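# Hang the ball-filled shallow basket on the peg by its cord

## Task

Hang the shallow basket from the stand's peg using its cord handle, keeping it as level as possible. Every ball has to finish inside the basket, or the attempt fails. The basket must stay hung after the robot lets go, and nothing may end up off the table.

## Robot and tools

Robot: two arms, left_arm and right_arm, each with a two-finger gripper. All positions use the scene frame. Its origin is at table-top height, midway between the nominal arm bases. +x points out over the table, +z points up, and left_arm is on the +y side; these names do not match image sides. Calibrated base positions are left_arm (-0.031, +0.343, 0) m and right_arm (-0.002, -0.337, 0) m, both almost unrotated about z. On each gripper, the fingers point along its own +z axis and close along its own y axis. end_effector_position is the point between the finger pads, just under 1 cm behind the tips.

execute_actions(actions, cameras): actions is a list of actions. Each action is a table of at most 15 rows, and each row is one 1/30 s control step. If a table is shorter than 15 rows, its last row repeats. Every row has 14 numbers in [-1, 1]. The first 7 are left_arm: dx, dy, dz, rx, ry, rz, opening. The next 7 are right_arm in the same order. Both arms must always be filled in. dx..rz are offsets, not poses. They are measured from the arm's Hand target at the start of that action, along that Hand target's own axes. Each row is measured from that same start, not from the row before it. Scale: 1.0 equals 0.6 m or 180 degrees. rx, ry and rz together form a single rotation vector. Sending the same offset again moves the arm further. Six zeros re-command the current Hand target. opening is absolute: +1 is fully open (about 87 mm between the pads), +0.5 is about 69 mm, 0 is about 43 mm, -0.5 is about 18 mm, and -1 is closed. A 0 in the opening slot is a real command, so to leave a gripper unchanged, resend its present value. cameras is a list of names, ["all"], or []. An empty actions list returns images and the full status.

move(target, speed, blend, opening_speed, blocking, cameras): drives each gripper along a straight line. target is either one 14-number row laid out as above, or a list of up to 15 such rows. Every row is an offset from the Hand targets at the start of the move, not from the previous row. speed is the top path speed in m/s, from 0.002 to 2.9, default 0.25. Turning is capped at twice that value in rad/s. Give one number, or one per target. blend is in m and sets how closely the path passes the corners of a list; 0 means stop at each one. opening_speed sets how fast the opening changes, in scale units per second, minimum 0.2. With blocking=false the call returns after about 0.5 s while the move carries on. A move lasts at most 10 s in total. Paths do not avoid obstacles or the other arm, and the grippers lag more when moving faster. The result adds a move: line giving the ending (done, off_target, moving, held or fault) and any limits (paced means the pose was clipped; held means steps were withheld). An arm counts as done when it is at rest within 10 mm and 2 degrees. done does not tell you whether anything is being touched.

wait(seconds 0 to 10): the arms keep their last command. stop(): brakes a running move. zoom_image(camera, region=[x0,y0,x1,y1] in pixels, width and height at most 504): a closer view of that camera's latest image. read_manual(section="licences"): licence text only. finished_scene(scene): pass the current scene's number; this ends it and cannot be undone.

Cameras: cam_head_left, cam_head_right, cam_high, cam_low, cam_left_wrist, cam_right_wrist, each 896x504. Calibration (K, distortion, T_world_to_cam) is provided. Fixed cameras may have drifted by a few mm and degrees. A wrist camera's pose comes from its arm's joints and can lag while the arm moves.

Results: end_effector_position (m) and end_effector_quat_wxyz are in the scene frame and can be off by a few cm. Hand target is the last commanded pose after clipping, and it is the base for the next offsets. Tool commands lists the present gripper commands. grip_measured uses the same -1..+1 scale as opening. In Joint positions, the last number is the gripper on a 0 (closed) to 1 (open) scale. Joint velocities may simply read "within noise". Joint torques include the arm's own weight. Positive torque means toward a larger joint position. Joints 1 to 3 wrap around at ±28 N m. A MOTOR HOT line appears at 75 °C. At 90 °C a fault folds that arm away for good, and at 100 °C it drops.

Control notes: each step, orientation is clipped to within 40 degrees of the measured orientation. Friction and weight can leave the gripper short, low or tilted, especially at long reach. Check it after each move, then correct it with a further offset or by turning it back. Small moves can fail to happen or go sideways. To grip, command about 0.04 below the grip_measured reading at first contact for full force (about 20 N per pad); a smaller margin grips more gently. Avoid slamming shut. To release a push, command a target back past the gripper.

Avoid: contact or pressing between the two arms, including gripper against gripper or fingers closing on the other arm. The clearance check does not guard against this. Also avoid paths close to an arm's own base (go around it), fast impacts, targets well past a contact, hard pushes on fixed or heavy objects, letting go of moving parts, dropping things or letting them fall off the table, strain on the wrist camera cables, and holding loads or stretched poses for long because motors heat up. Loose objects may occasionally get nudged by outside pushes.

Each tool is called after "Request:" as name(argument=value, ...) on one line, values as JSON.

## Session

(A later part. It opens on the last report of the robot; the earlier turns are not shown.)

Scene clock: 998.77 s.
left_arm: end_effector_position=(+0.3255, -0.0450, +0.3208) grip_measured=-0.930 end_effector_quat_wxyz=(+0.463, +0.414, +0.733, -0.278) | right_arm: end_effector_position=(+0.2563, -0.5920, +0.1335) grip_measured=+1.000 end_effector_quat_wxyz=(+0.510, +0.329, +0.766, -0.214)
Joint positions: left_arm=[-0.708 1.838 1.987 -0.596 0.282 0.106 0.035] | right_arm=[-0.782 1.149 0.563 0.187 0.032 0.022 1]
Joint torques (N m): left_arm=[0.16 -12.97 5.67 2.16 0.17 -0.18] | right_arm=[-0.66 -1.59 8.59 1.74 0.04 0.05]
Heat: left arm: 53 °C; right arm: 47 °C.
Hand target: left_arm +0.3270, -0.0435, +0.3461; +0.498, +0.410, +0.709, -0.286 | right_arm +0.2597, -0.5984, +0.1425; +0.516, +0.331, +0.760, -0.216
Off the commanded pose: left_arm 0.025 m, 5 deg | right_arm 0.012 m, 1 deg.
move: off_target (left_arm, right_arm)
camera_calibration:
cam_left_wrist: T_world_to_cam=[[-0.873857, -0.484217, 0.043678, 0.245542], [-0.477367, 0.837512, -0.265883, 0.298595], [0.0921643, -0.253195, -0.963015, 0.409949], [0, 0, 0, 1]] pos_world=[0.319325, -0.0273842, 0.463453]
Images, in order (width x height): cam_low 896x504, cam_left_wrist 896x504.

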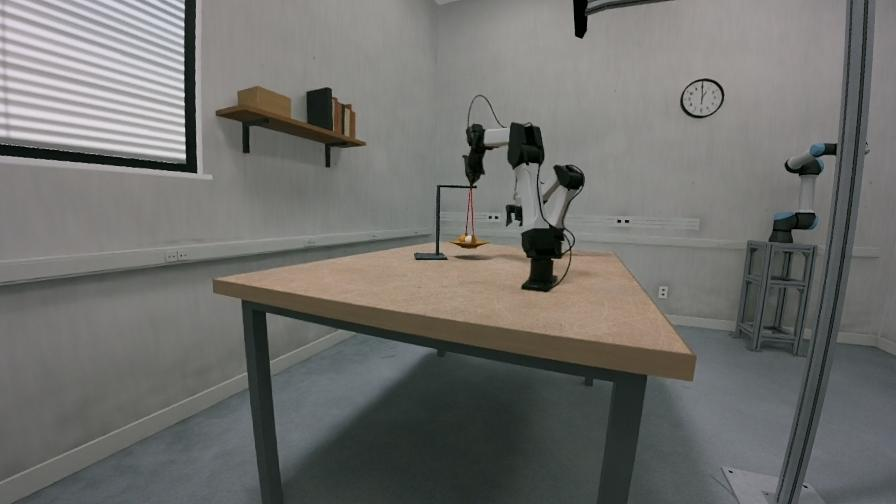

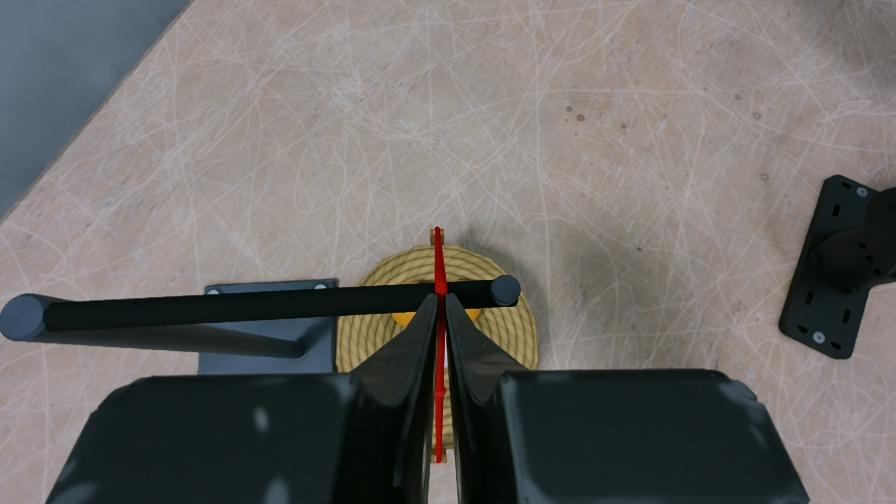

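Request:
move(target=[0.0035, 0.0, 0.0102, 0, 0, 0, -1.0, 0, 0, 0, 0, 0, 0, 1.0], speed=0.02, cameras=["cam_low", "cam_left_wrist"])

Request:
zoom_image(camera="cam_left_wrist", region=[340, 220, 560, 480])

Scene clock: 1003.33 s.
left_arm: end_effector_position=(+0.3256, -0.0452, +0.3210) grip_measured=-0.930 end_effector_quat_wxyz=(+0.464, +0.414, +0.732, -0.279) | right_arm: end_effector_position=(+0.2563, -0.5920, +0.1335) grip_measured=+1.000 end_effector_quat_wxyz=(+0.510, +0.329, +0.766, -0.214)
Joint positions: left_arm=[-0.708 1.838 1.987 -0.595 0.282 0.106 0.035] | right_arm=[-0.782 1.149 0.563 0.187 0.032 0.022 1]
Joint torques (N m): left_arm=[0.06 -11.77 5.6 2.27 0.16 -0.22] | right_arm=[-0.7 -1.61 8.58 1.74 0.03 0.05]
Heat: left arm: 52 °C; right arm: 47 °C.
Hand target: left_arm +0.3295, -0.0479, +0.3421; +0.498, +0.410, +0.709, -0.286 | right_arm +0.2597, -0.5984, +0.1425; +0.516, +0.331, +0.760, -0.216
Off the commanded pose: left_arm 0.022 m, 5 deg | right_arm 0.012 m, 1 deg.
move: off_target (left_arm, right_arm)
camera_calibration:
cam_left_wrist: T_world_to_cam=[[-0.874058, -0.483871, 0.0434885, 0.245608], [-0.476886, 0.837448, -0.266948, 0.29894], [0.0927491, -0.254067, -0.962729, 0.409806], [0, 0, 0, 1]] pos_world=[0.319227, -0.0273854, 0.463653]
Images, in order (width x height): cam_low 896x504, cam_left_wrist 896x504.

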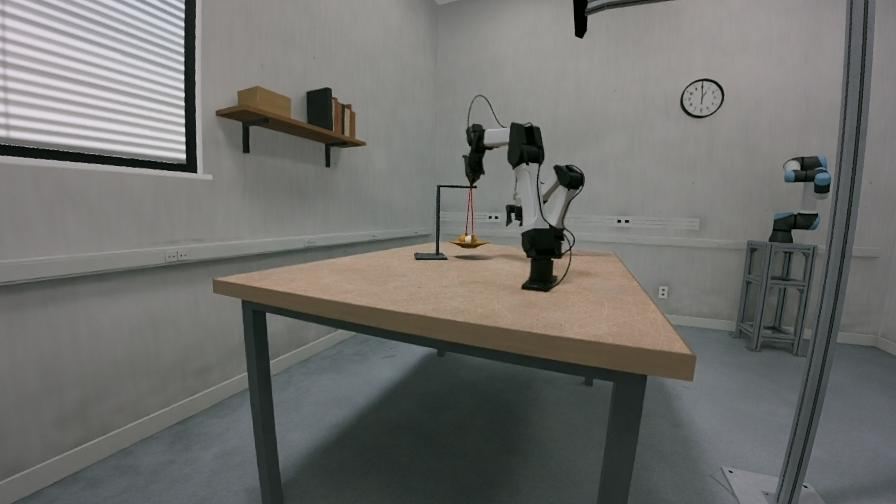

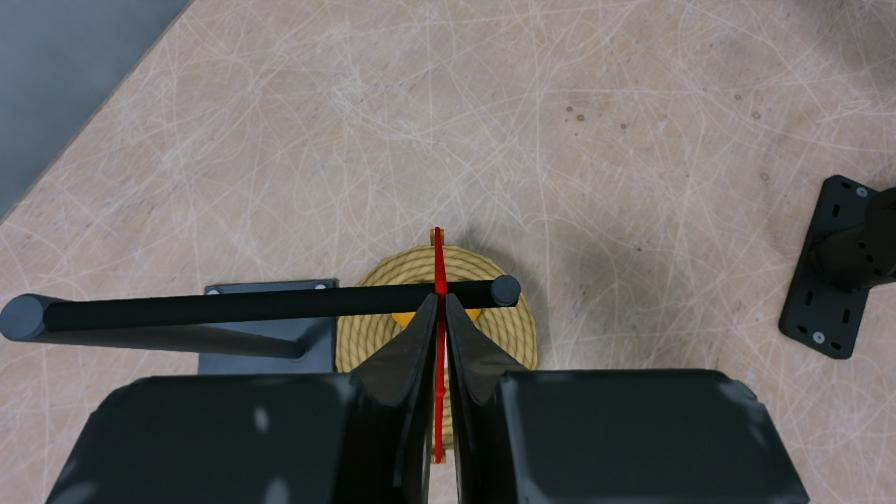

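Scaled by 1.938 from the camera's 896x504 image, which has a finer 1280x720 frame.

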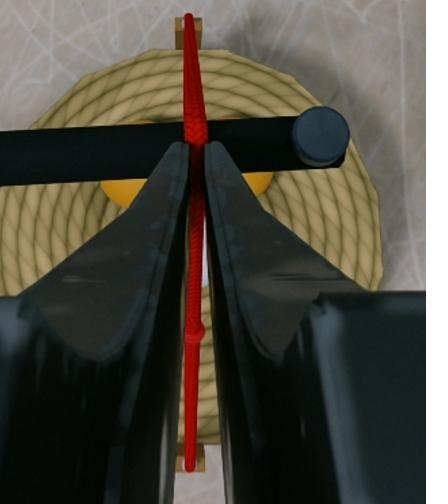

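Request:
move(target=[0.0058, 0.0, 0.0131, 0, 0, 0, -1.0, 0, 0, 0, 0, 0, 0, 1.0], speed=0.02, cameras=["cam_low", "cam_left_wrist"])

Request:
zoom_image(camera="cam_left_wrist", region=[340, 220, 560, 480])

Request:
zoom_image(camera="cam_low", region=[440, 170, 500, 250])

Scene clock: 1014.43 s.
left_arm: end_effector_position=(+0.3256, -0.0458, +0.3207) grip_measured=-0.930 end_effector_quat_wxyz=(+0.464, +0.414, +0.731, -0.280) | right_arm: end_effector_position=(+0.2563, -0.5920, +0.1335) grip_measured=+1.000 end_effector_quat_wxyz=(+0.510, +0.329, +0.766, -0.214)
Joint positions: left_arm=[-0.708 1.838 1.984 -0.59 0.284 0.106 0.035] | right_arm=[-0.782 1.149 0.563 0.187 0.032 0.022 1]
Joint torques (N m): left_arm=[-0.42 -10.33 5.35 2.42 0.07 -0.21] | right_arm=[-0.69 -1.59 8.61 1.73 0.04 0.05]
Heat: left arm: 50 °C; right arm: 47 °C.
Hand target: left_arm +0.3326, -0.0533, +0.3363; +0.498, +0.410, +0.709, -0.286 | right_arm +0.2597, -0.5984, +0.1425; +0.516, +0.331, +0.760, -0.216
Off the commanded pose: left_arm 0.019 m, 5 deg | right_arm 0.012 m, 1 deg.
move: off_target (left_arm, right_arm)
camera_calibration:
cam_left_wrist: T_world_to_cam=[[-0.875063, -0.482023, 0.043811, 0.245699], [-0.475005, 0.837879, -0.268939, 0.299449], [0.0929266, -0.256149, -0.96216, 0.409061], [0, 0, 0, 1]] pos_world=[0.31923, -0.0276892, 0.463351]
Images, in order (width x height): cam_low 896x504, cam_left_wrist 896x504.

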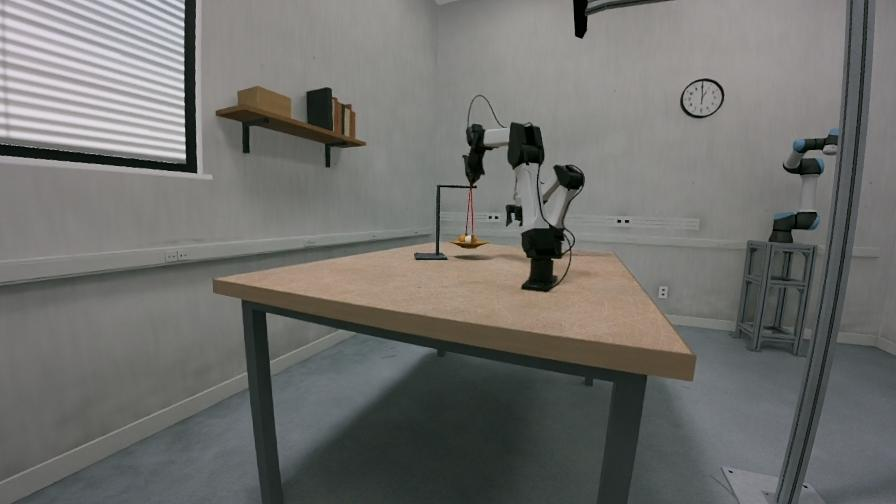

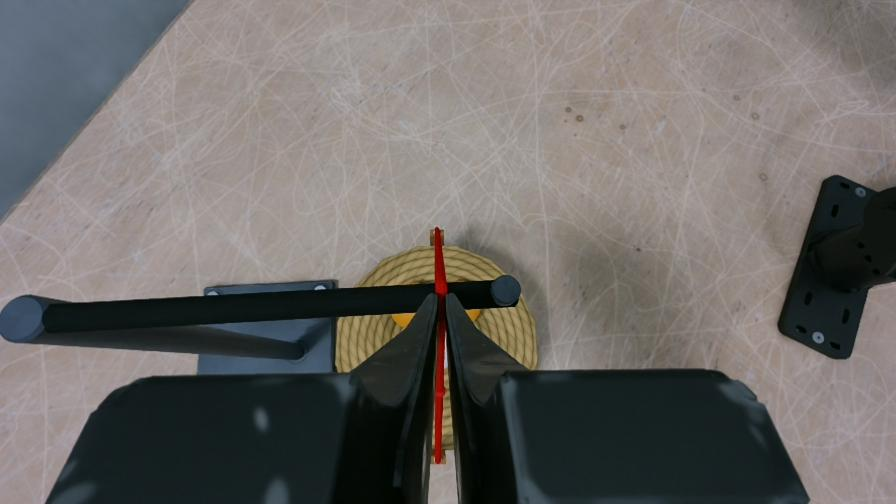

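Scaled by 1.938 from the camera's 896x504 image, which has a finer 1280x720 frame.

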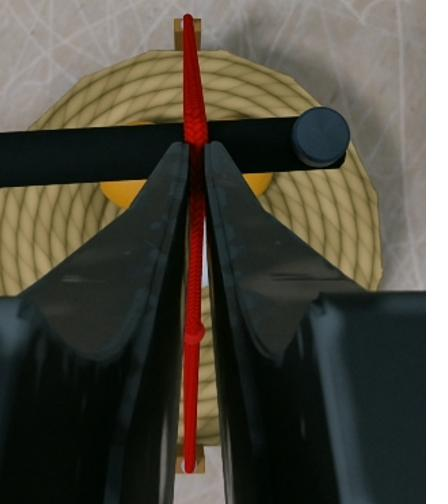

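Scaled by 6.300 from the camera's 896x504 image, which has a finer 1280x720 frame.

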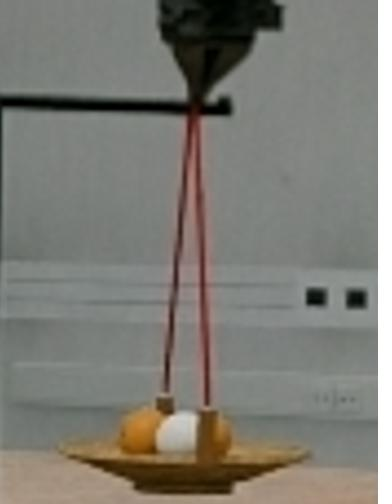

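Request:
move(target=[0.0026, 0.0, 0.0062, 0, 0, 0, -1.0, 0, 0, 0, 0, 0, 0, 1.0], speed=0.02, cameras=["cam_low", "cam_left_wrist"])

Request:
zoom_image(camera="cam_left_wrist", region=[340, 220, 560, 480])

Request:
zoom_image(camera="cam_low", region=[440, 170, 500, 250])

Scene clock: 1023.87 s.
left_arm: end_effector_position=(+0.3257, -0.0458, +0.3209) grip_measured=-0.930 end_effector_quat_wxyz=(+0.464, +0.414, +0.731, -0.280) | right_arm: end_effector_position=(+0.2563, -0.5920, +0.1335) grip_measured=+1.000 end_effector_quat_wxyz=(+0.510, +0.329, +0.766, -0.214)
Joint positions: left_arm=[-0.708 1.838 1.984 -0.589 0.284 0.106 0.035] | right_arm=[-0.782 1.149 0.563 0.187 0.032 0.022 1]
Joint torques (N m): left_arm=[-0.68 -9.55 5.16 2.45 0.07 -0.22] | right_arm=[-0.68 -1.63 8.59 1.73 0.04 0.05]
Heat: left arm: 48 °C; right arm: 48 °C.
Hand target: left_arm +0.3342, -0.0558, +0.3335; +0.498, +0.410, +0.709, -0.286 | right_arm +0.2597, -0.5984, +0.1425; +0.516, +0.331, +0.760, -0.216
Off the commanded pose: left_arm 0.018 m, 5 deg | right_arm 0.012 m, 1 deg.
move: off_target (left_arm, right_arm)
camera_calibration:
cam_left_wrist: T_world_to_cam=[[-0.875113, -0.48196, 0.0435038, 0.245855], [-0.474795, 0.837763, -0.269673, 0.299747], [0.0935254, -0.256649, -0.961969, 0.408863], [0, 0, 0, 1]] pos_world=[0.31923, -0.0276898, 0.463451]
Images, in order (width x height): cam_low 896x504, cam_left_wrist 896x504.

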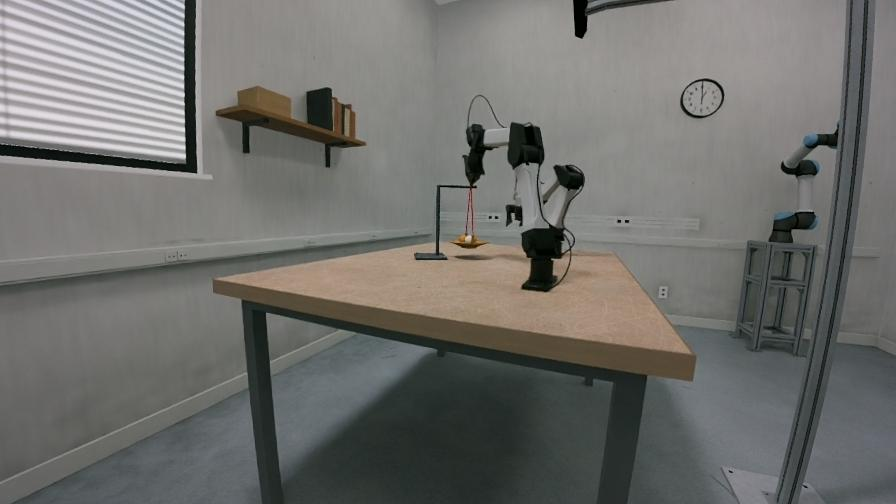

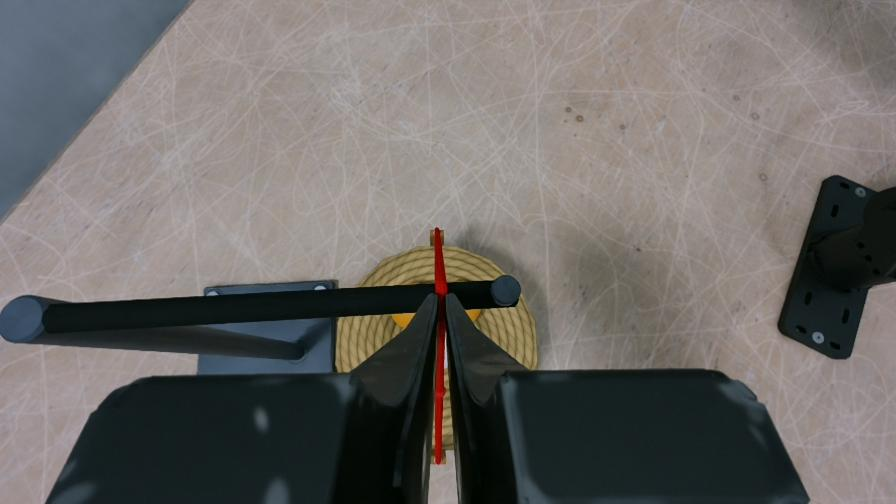

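Scaled by 1.938 from the camera's 896x504 image, which has a finer 1280x720 frame.

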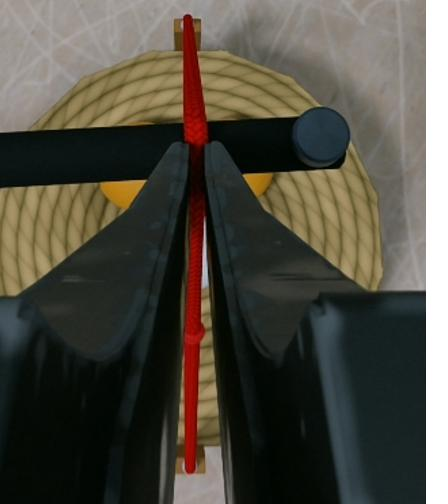

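Scaled by 6.300 from the camera's 896x504 image, which has a finer 1280x720 frame.

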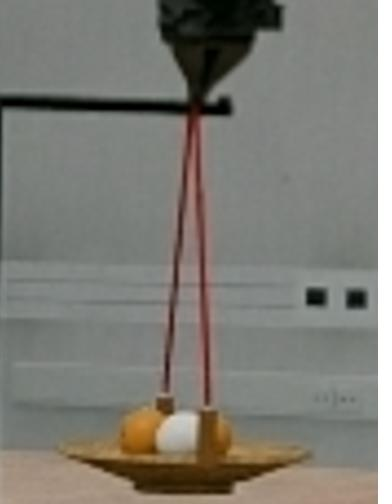

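Request:
move(target=[0.0020, 0.0, 0.0042, 0, 0, 0, -1.0, 0, 0, 0, 0, 0, 0, 1.0], speed=0.02, cameras=["cam_left_wrist"])

Request:
zoom_image(camera="cam_left_wrist", region=[340, 220, 560, 480])

Scene clock: 1028.50 s.
left_arm: end_effector_position=(+0.3258, -0.0459, +0.3209) grip_measured=-0.930 end_effector_quat_wxyz=(+0.465, +0.414, +0.731, -0.280) | right_arm: end_effector_position=(+0.2563, -0.5920, +0.1335) grip_measured=+1.000 end_effector_quat_wxyz=(+0.510, +0.329, +0.766, -0.214)
Joint positions: left_arm=[-0.708 1.838 1.984 -0.589 0.284 0.106 0.035] | right_arm=[-0.782 1.149 0.563 0.187 0.032 0.022 1]
Joint torques (N m): left_arm=[-0.7 -9.2 5.23 2.55 0.07 -0.25] | right_arm=[-0.72 -1.62 8.59 1.73 0.04 0.04]
Heat: left arm: 48 °C; right arm: 48 °C.
Hand target: left_arm +0.3351, -0.0575, +0.3315; +0.498, +0.410, +0.709, -0.286 | right_arm +0.2597, -0.5984, +0.1425; +0.516, +0.331, +0.760, -0.216
Off the commanded pose: left_arm 0.018 m, 5 deg | right_arm 0.012 m, 1 deg.
move: off_target (left_arm, right_arm)
camera_calibration:
cam_left_wrist: T_world_to_cam=[[-0.875087, -0.482016, 0.0434033, 0.245888], [-0.474784, 0.837639, -0.270077, 0.299954], [0.093825, -0.256948, -0.96186, 0.408804], [0, 0, 0, 1]] pos_world=[0.319231, -0.02769, 0.463551]
Images, in order (width x height): cam_left_wrist 896x504.

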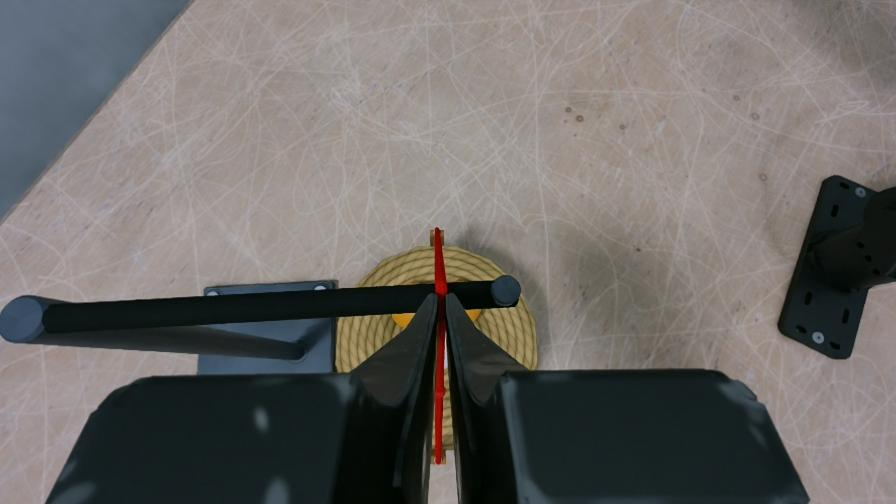

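Scaled by 1.938 from the camera's 896x504 image, which has a finer 1280x720 frame.

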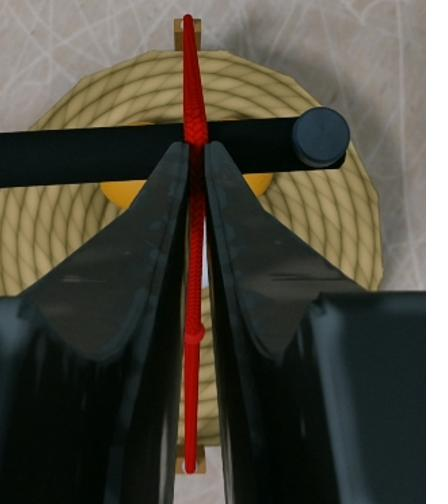

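Request:
move(target=[[-0.0158, 0.0, -0.0368, 0, 0, 0, -1.0, 0, 0, 0, 0, 0, 0, 1.0]], speed=0.02, cameras=["cam_left_wrist"])

Request:
zoom_image(camera="cam_left_wrist", region=[340, 220, 560, 480])

Scene clock: 1046.13 s.
left_arm: end_effector_position=(+0.3249, -0.0458, +0.3211) grip_measured=-0.930 end_effector_quat_wxyz=(+0.464, +0.415, +0.731, -0.281) | right_arm: end_effector_position=(+0.2563, -0.5920, +0.1335) grip_measured=+1.000 end_effector_quat_wxyz=(+0.510, +0.329, +0.766, -0.214)
Joint positions: left_arm=[-0.708 1.837 1.984 -0.591 0.288 0.106 0.035] | right_arm=[-0.782 1.149 0.563 0.187 0.032 0.022 1]
Joint torques (N m): left_arm=[0.24 -13.26 6.04 2.05 0.13 -0.16] | right_arm=[-0.73 -1.58 8.59 1.74 0.03 0.05]
Heat: left arm: 50 °C; right arm: 48 °C.
Hand target: left_arm +0.3263, -0.0424, +0.3481; +0.498, +0.410, +0.709, -0.286 | right_arm +0.2597, -0.5984, +0.1425; +0.516, +0.331, +0.760, -0.216
Off the commanded pose: left_arm 0.027 m, 5 deg | right_arm 0.012 m, 1 deg.
move: off_target (left_arm, right_arm)
camera_calibration:
cam_left_wrist: T_world_to_cam=[[-0.876369, -0.479529, 0.0450574, 0.2452], [-0.47289, 0.83892, -0.269421, 0.298817], [0.0913954, -0.257419, -0.961968, 0.409878], [0, 0, 0, 1]] pos_world=[0.318732, -0.0275926, 0.463749]
Images, in order (width x height): cam_left_wrist 896x504.

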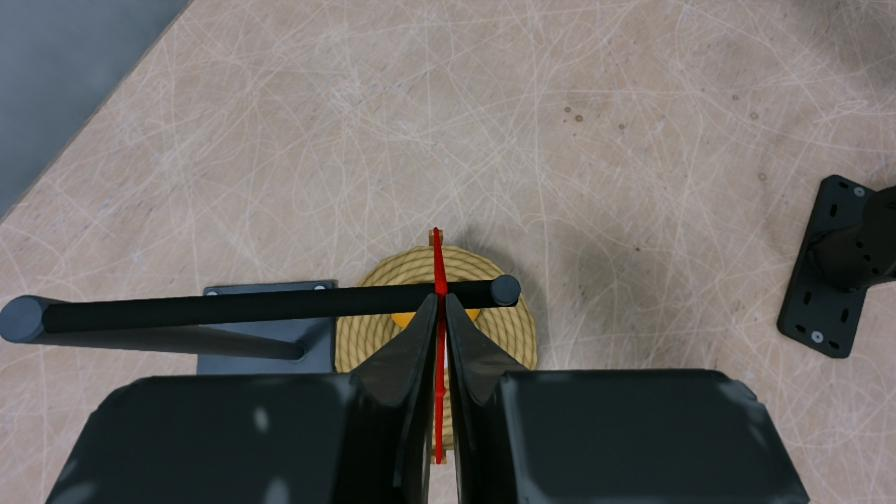

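Scaled by 1.938 from the camera's 896x504 image, which has a finer 1280x720 frame.

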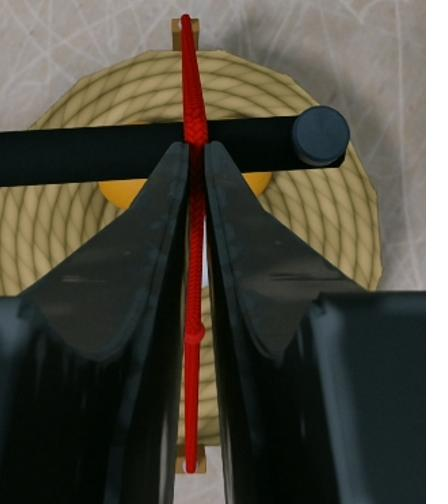

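Request:
move(target=[[0, 0, 0, 0, 0, 0, -0.65, 0, 0, 0, 0, 0, 0, 1.0]], speed=0.02, opening_speed=0.2, cameras=["cam_head_left", "cam_head_right", "cam_low", "cam_left_wrist"])

Request:
zoom_image(camera="cam_left_wrist", region=[340, 220, 560, 480])

Request:
zoom_image(camera="cam_low", region=[420, 160, 520, 270])

Request:
zoom_image(camera="cam_head_right", region=[390, 180, 530, 330])

Request:
zoom_image(camera="cam_head_left", region=[400, 180, 540, 330])

Scene clock: 1055.47 s.
left_arm: end_effector_position=(+0.3275, -0.0482, +0.3270) grip_measured=-0.650 end_effector_quat_wxyz=(+0.475, +0.413, +0.724, -0.284) | right_arm: end_effector_position=(+0.2563, -0.5920, +0.1335) grip_measured=+1.000 end_effector_quat_wxyz=(+0.510, +0.329, +0.766, -0.214)
Joint positions: left_arm=[-0.708 1.836 1.984 -0.564 0.288 0.106 0.175] | right_arm=[-0.782 1.149 0.563 0.187 0.032 0.022 1]
Joint torques (N m): left_arm=[0.39 -12.78 6.23 1.82 0.17 -0.17] | right_arm=[-0.75 -1.61 8.58 1.74 0.04 0.04]
Heat: left arm: 48 °C; right arm: 48 °C.
Hand target: left_arm +0.3263, -0.0424, +0.3480; +0.498, +0.410, +0.709, -0.286 | right_arm +0.2597, -0.5984, +0.1425; +0.516, +0.331, +0.760, -0.216
Off the commanded pose: left_arm 0.022 m, 3 deg | right_arm 0.012 m, 1 deg.
move: off_target (left_arm, right_arm)
camera_calibration:
cam_left_wrist: T_world_to_cam=[[-0.877336, -0.478492, 0.0364152, 0.249242], [-0.466969, 0.833796, -0.294488, 0.309609], [0.110547, -0.27537, -0.954961, 0.405193], [0, 0, 0, 1]] pos_world=[0.318454, -0.0273126, 0.469044]
Images, in order (width x height): cam_head_left 896x504, cam_head_right 896x504, cam_low 896x504, cam_left_wrist 896x504.

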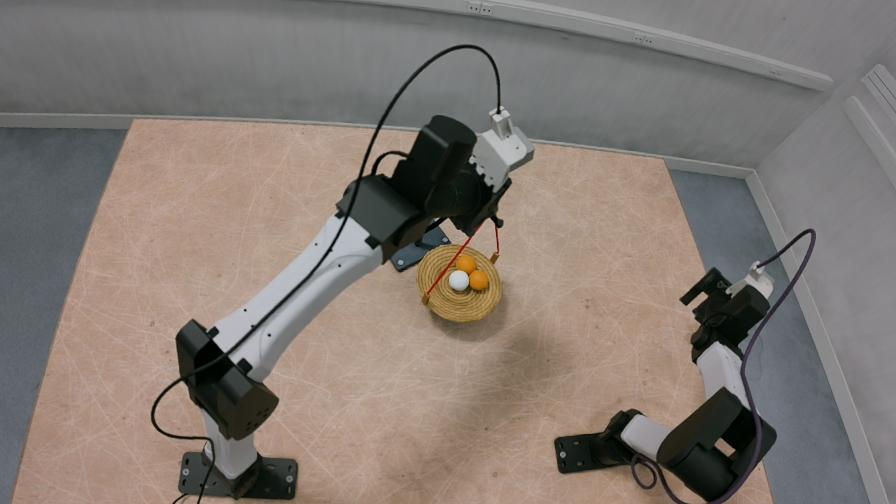

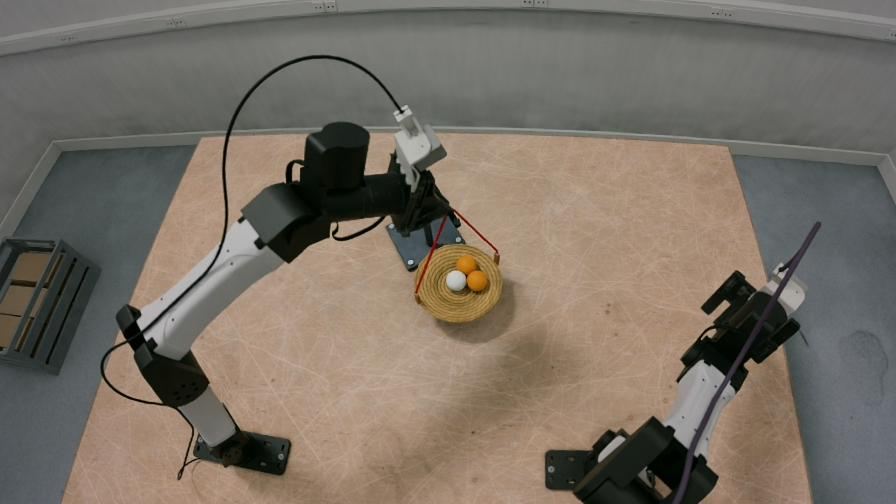

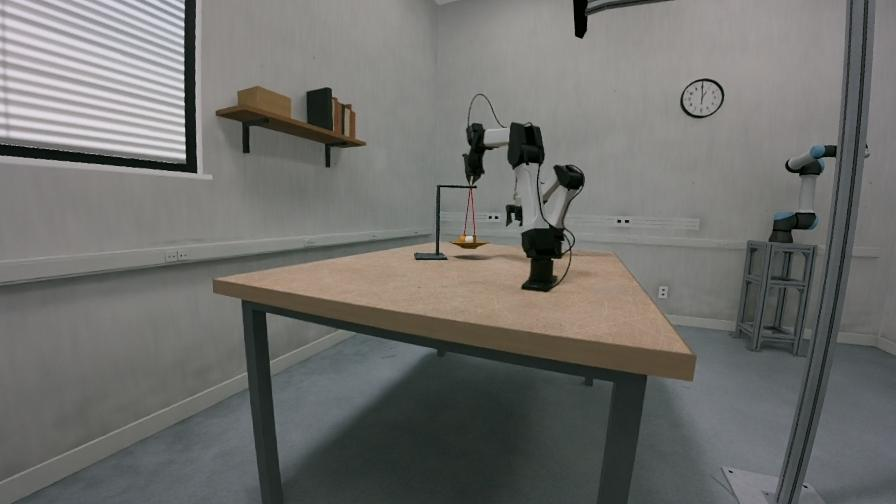

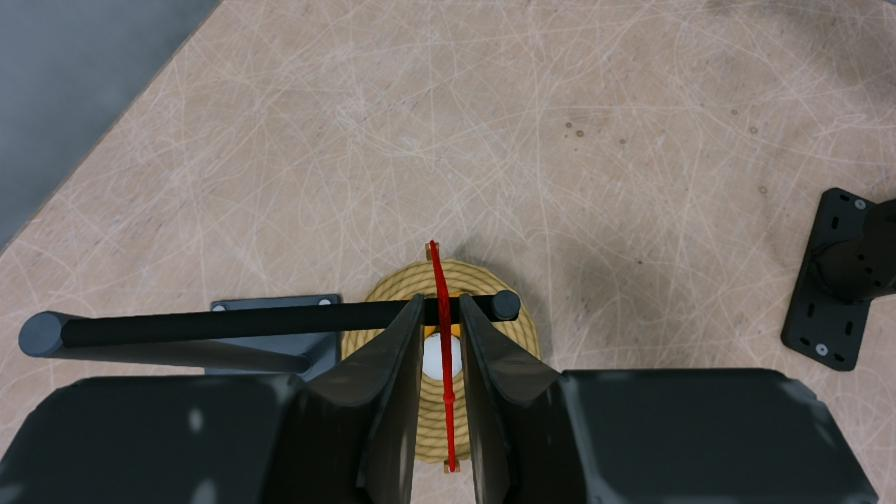

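Scaled by 1.938 from the camera's 896x504 image, which has a finer 1280x720 frame.

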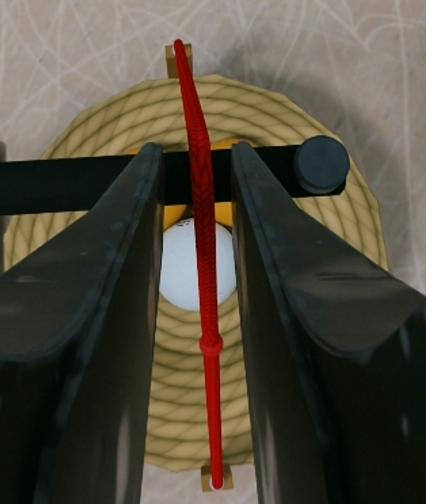

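Scaled by 4.582 from the camera's 896x504 image, which has a finer 1280x720 frame.

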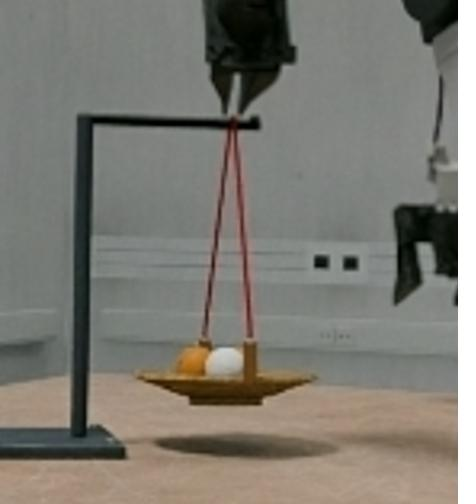

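Scaled by 3.360 from the camera's 896x504 image, which has a finer 1280x720 frame.

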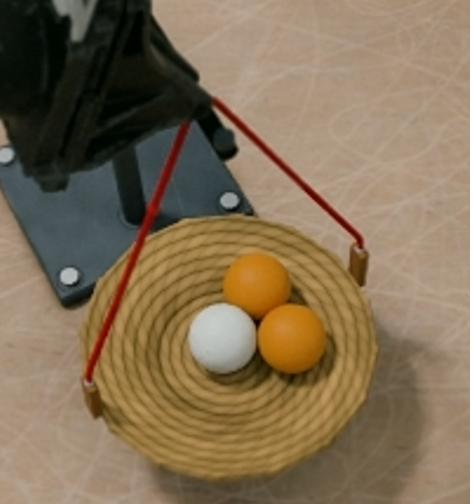

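Scaled by 3.360 from the camera's 896x504 image, which has a finer 1280x720 frame.

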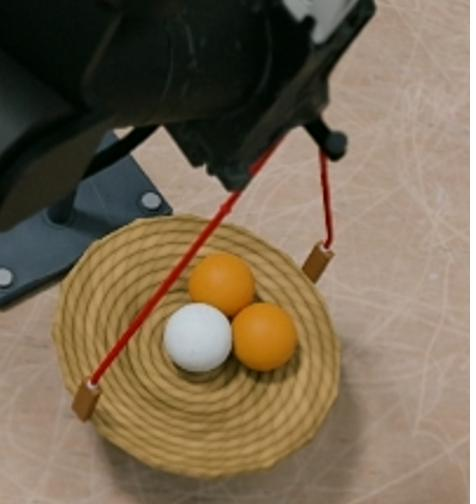

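Request:
move(target=[[0.0092, -0.0008, -0.0251, 0, 0, 0, -0.6, 0, 0, 0, 0, 0, 0, 1.0], [0.0685, -0.0006, 0.0010, 0, 0, 0, -0.6, 0, 0, 0, 0, 0, 0, 1.0]], speed=0.03, cameras=["cam_head_left", "cam_head_right", "cam_low", "cam_left_wrist"])

Request:
zoom_image(camera="cam_left_wrist", region=[340, 220, 560, 480])

Request:
zoom_image(camera="cam_low", region=[420, 160, 520, 270])

Request:
zoom_image(camera="cam_head_right", region=[390, 180, 530, 330])

Request:
zoom_image(camera="cam_head_left", region=[400, 180, 540, 330])

Scene clock: 1123.77 s.
left_arm: end_effector_position=(+0.3225, -0.0357, +0.2905) grip_measured=-0.600 end_effector_quat_wxyz=(+0.478, +0.410, +0.724, -0.281) | right_arm: end_effector_position=(+0.2563, -0.5920, +0.1335) grip_measured=+1.000 end_effector_quat_wxyz=(+0.510, +0.329, +0.766, -0.214)
Joint positions: left_arm=[-0.695 1.735 1.704 -0.383 0.291 0.109 0.2] | right_arm=[-0.782 1.149 0.563 0.187 0.032 0.022 1]
Joint torques (N m): left_arm=[0.12 -12.64 5.76 1.79 0.22 -0.15] | right_arm=[-0.7 -1.62 8.62 1.74 0.03 0.03]
Heat: left arm: 50 °C; right arm: 49 °C.
Hand target: left_arm +0.3193, -0.0308, +0.3091; +0.498, +0.410, +0.709, -0.286 | right_arm +0.2597, -0.5984, +0.1425; +0.516, +0.331, +0.760, -0.216
Off the commanded pose: left_arm 0.020 m, 3 deg | right_arm 0.012 m, 1 deg.
move: off_target (left_arm, right_arm)
camera_calibration:
cam_left_wrist: T_world_to_cam=[[-0.873494, -0.485665, 0.0337276, 0.251504], [-0.472678, 0.829471, -0.29758, 0.288632], [0.116548, -0.275877, -0.954101, 0.372116], [0, 0, 0, 1]] pos_world=[0.312748, -0.0146071, 0.432445]
Images, in order (width x height): cam_head_left 896x504, cam_head_right 896x504, cam_low 896x504, cam_left_wrist 896x504.

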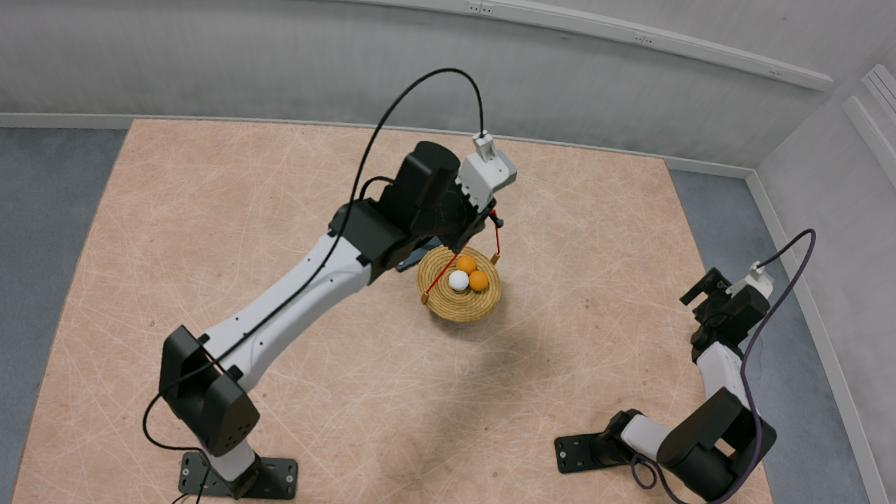

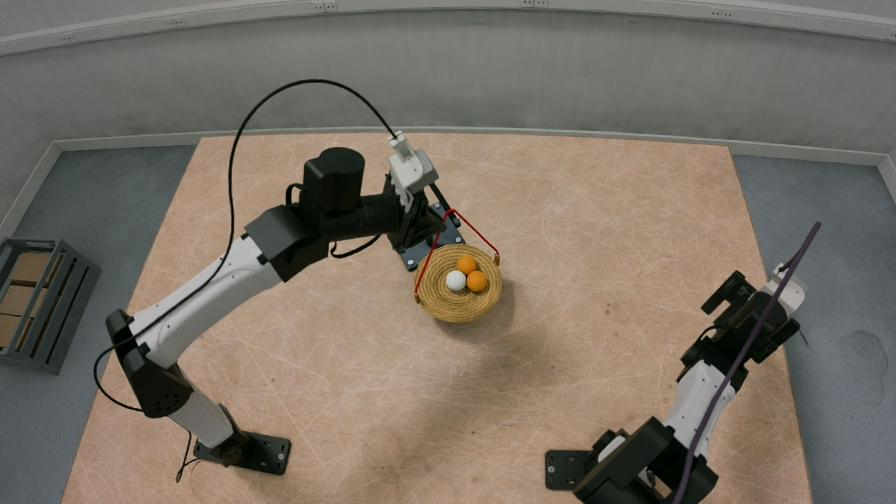

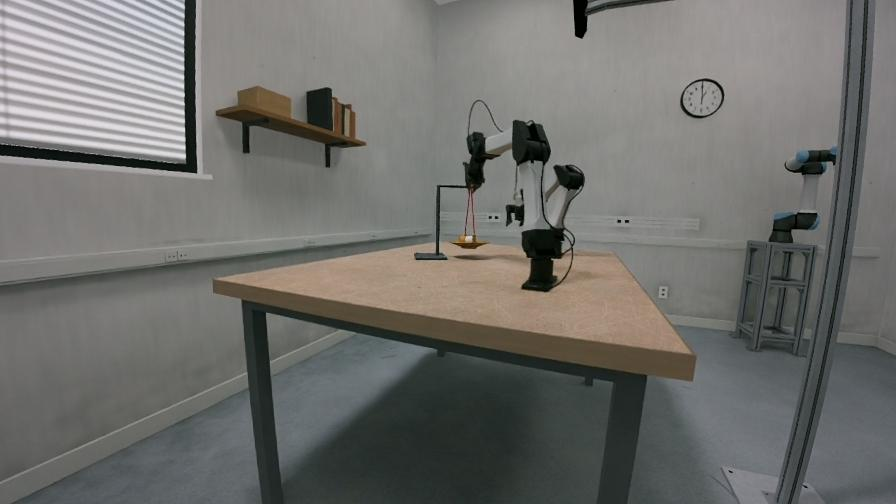

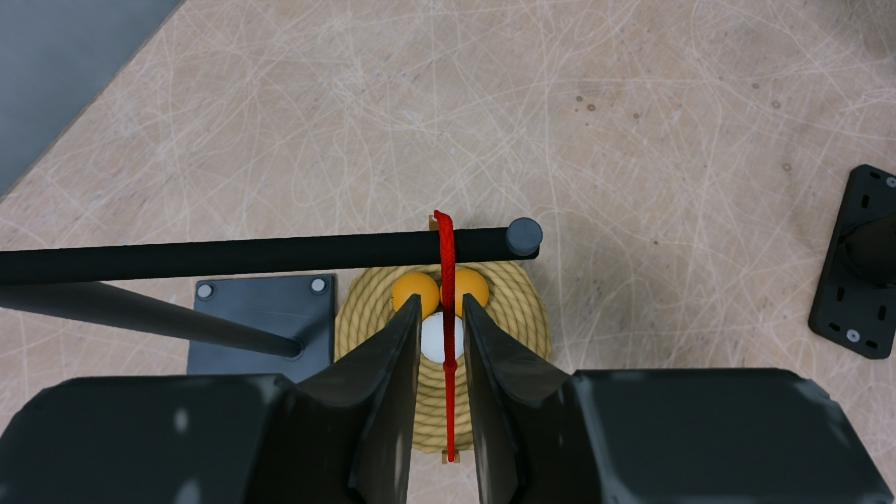

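Scaled by 1.938 from the camera's 896x504 image, which has a finer 1280x720 frame.

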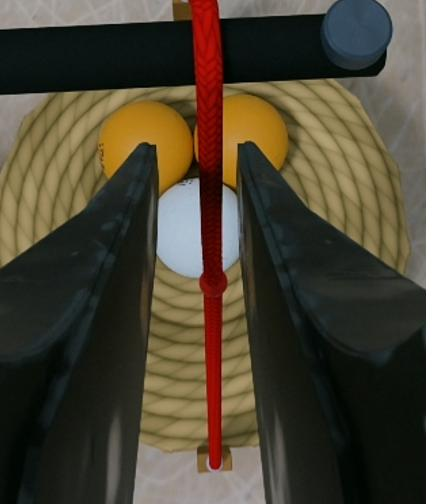

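Scaled by 4.582 from the camera's 896x504 image, which has a finer 1280x720 frame.

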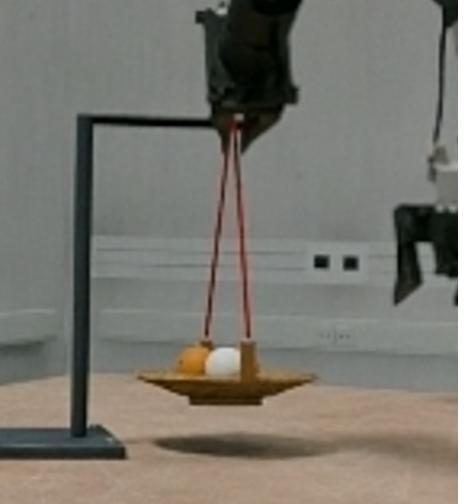

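Scaled by 3.360 from the camera's 896x504 image, which has a finer 1280x720 frame.

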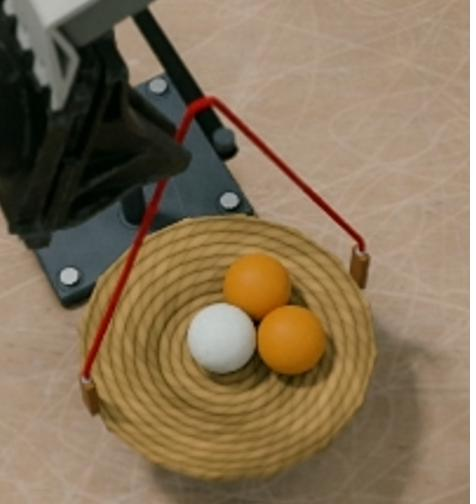

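Scaled by 3.360 from the camera's 896x504 image, which has a finer 1280x720 frame.

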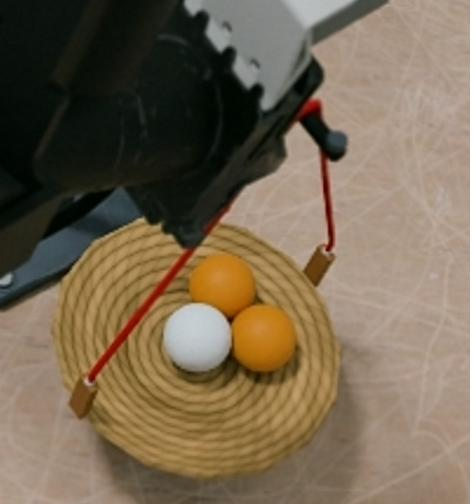

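Request:
move(target=[[0, 0, 0, 0, 0, 0, -1.0, 0, 0, 0, 0, 0, 0, 1.0]], speed=0.02, opening_speed=0.4, cameras=["cam_left_wrist"])

Request:
zoom_image(camera="cam_left_wrist", region=[340, 220, 560, 480])

Scene clock: 1133.57 s.
left_arm: end_effector_position=(+0.3226, -0.0357, +0.2905) grip_measured=-0.919 end_effector_quat_wxyz=(+0.478, +0.410, +0.724, -0.281) | right_arm: end_effector_position=(+0.2563, -0.5920, +0.1335) grip_measured=+1.000 end_effector_quat_wxyz=(+0.510, +0.329, +0.766, -0.214)
Joint positions: left_arm=[-0.695 1.735 1.704 -0.383 0.291 0.109 0.041] | right_arm=[-0.782 1.149 0.563 0.187 0.032 0.022 1]
Joint torques (N m): left_arm=[0.2 -12.56 5.74 1.8 0.2 -0.19] | right_arm=[-0.72 -1.63 8.59 1.73 0.03 0.06]
Heat: left arm: 51 °C; right arm: 49 °C.
Hand target: left_arm +0.3193, -0.0308, +0.3091; +0.498, +0.410, +0.709, -0.286 | right_arm +0.2597, -0.5984, +0.1425; +0.516, +0.331, +0.760, -0.216
Off the commanded pose: left_arm 0.020 m, 3 deg | right_arm 0.012 m, 1 deg.
move: off_target (left_arm, right_arm)
camera_calibration:
cam_left_wrist: T_world_to_cam=[[-0.873528, -0.485613, 0.0335908, 0.251572], [-0.472542, 0.829404, -0.297983, 0.288793], [0.116844, -0.27617, -0.95398, 0.372062], [0, 0, 0, 1]] pos_world=[0.312748, -0.0146075, 0.432545]
Images, in order (width x height): cam_left_wrist 896x504.

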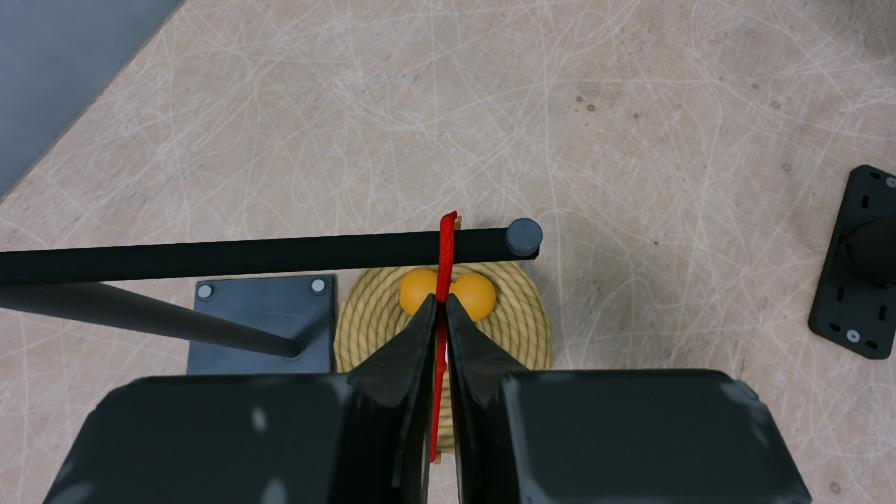

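Scaled by 1.938 from the camera's 896x504 image, which has a finer 1280x720 frame.

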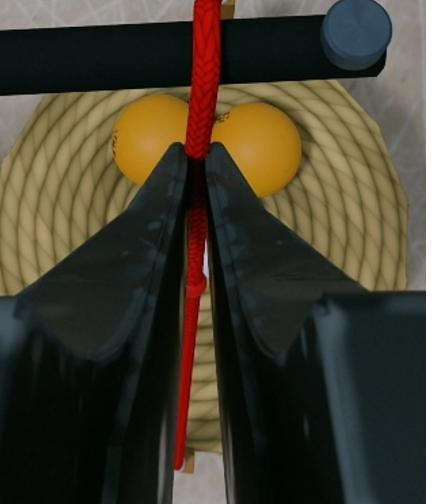

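Request:
move(target=[[0.0067, 0, -0.0003, 0, 0, 0, -1.0, 0, 0, 0, 0, 0, 0, 1.0]], speed=0.02, cameras=["cam_left_wrist"])

Request:
zoom_image(camera="cam_left_wrist", region=[340, 220, 560, 480])

Scene clock: 1139.33 s.
left_arm: end_effector_position=(+0.3216, -0.0350, +0.2901) grip_measured=-0.919 end_effector_quat_wxyz=(+0.481, +0.410, +0.721, -0.283) | right_arm: end_effector_position=(+0.2563, -0.5920, +0.1335) grip_measured=+1.000 end_effector_quat_wxyz=(+0.510, +0.329, +0.766, -0.214)
Joint positions: left_arm=[-0.695 1.724 1.681 -0.362 0.292 0.109 0.041] | right_arm=[-0.782 1.149 0.563 0.187 0.032 0.022 1]
Joint torques (N m): left_arm=[0.4 -12.36 5.6 1.81 0.21 -0.18] | right_arm=[-0.75 -1.61 8.64 1.72 0.03 0.05]
Heat: left arm: 51 °C; right arm: 49 °C.
Hand target: left_arm +0.3186, -0.0295, +0.3055; +0.498, +0.410, +0.709, -0.286 | right_arm +0.2597, -0.5984, +0.1425; +0.516, +0.331, +0.760, -0.216
Off the commanded pose: left_arm 0.017 m, 2 deg | right_arm 0.012 m, 1 deg.
move: off_target (left_arm, right_arm)
camera_calibration:
cam_left_wrist: T_world_to_cam=[[-0.874231, -0.484515, 0.0310749, 0.252032], [-0.469744, 0.82793, -0.306386, 0.28914], [0.122721, -0.282449, -0.9514, 0.369126], [0, 0, 0, 1]] pos_world=[0.310856, -0.0130152, 0.431943]
Images, in order (width x height): cam_left_wrist 896x504.

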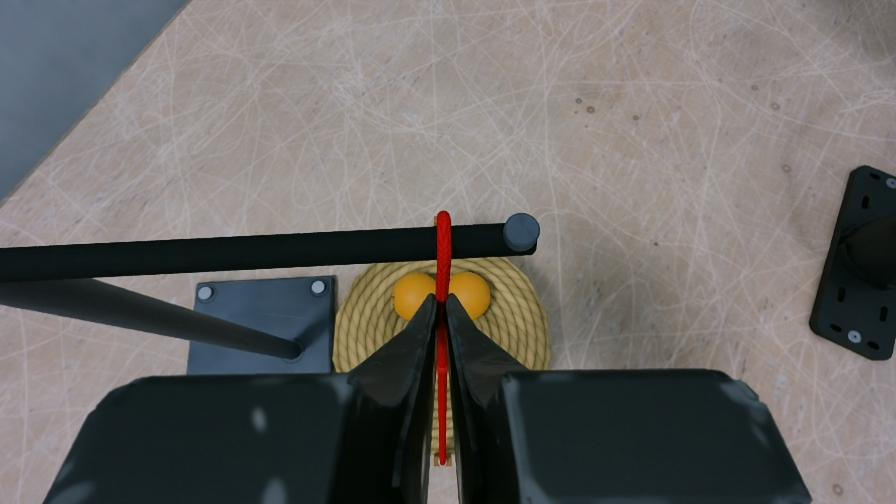

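Scaled by 1.938 from the camera's 896x504 image, which has a finer 1280x720 frame.

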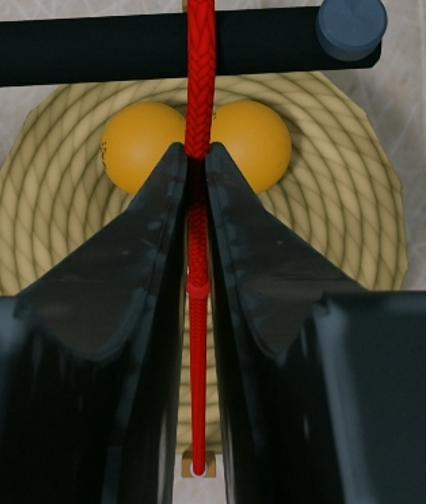

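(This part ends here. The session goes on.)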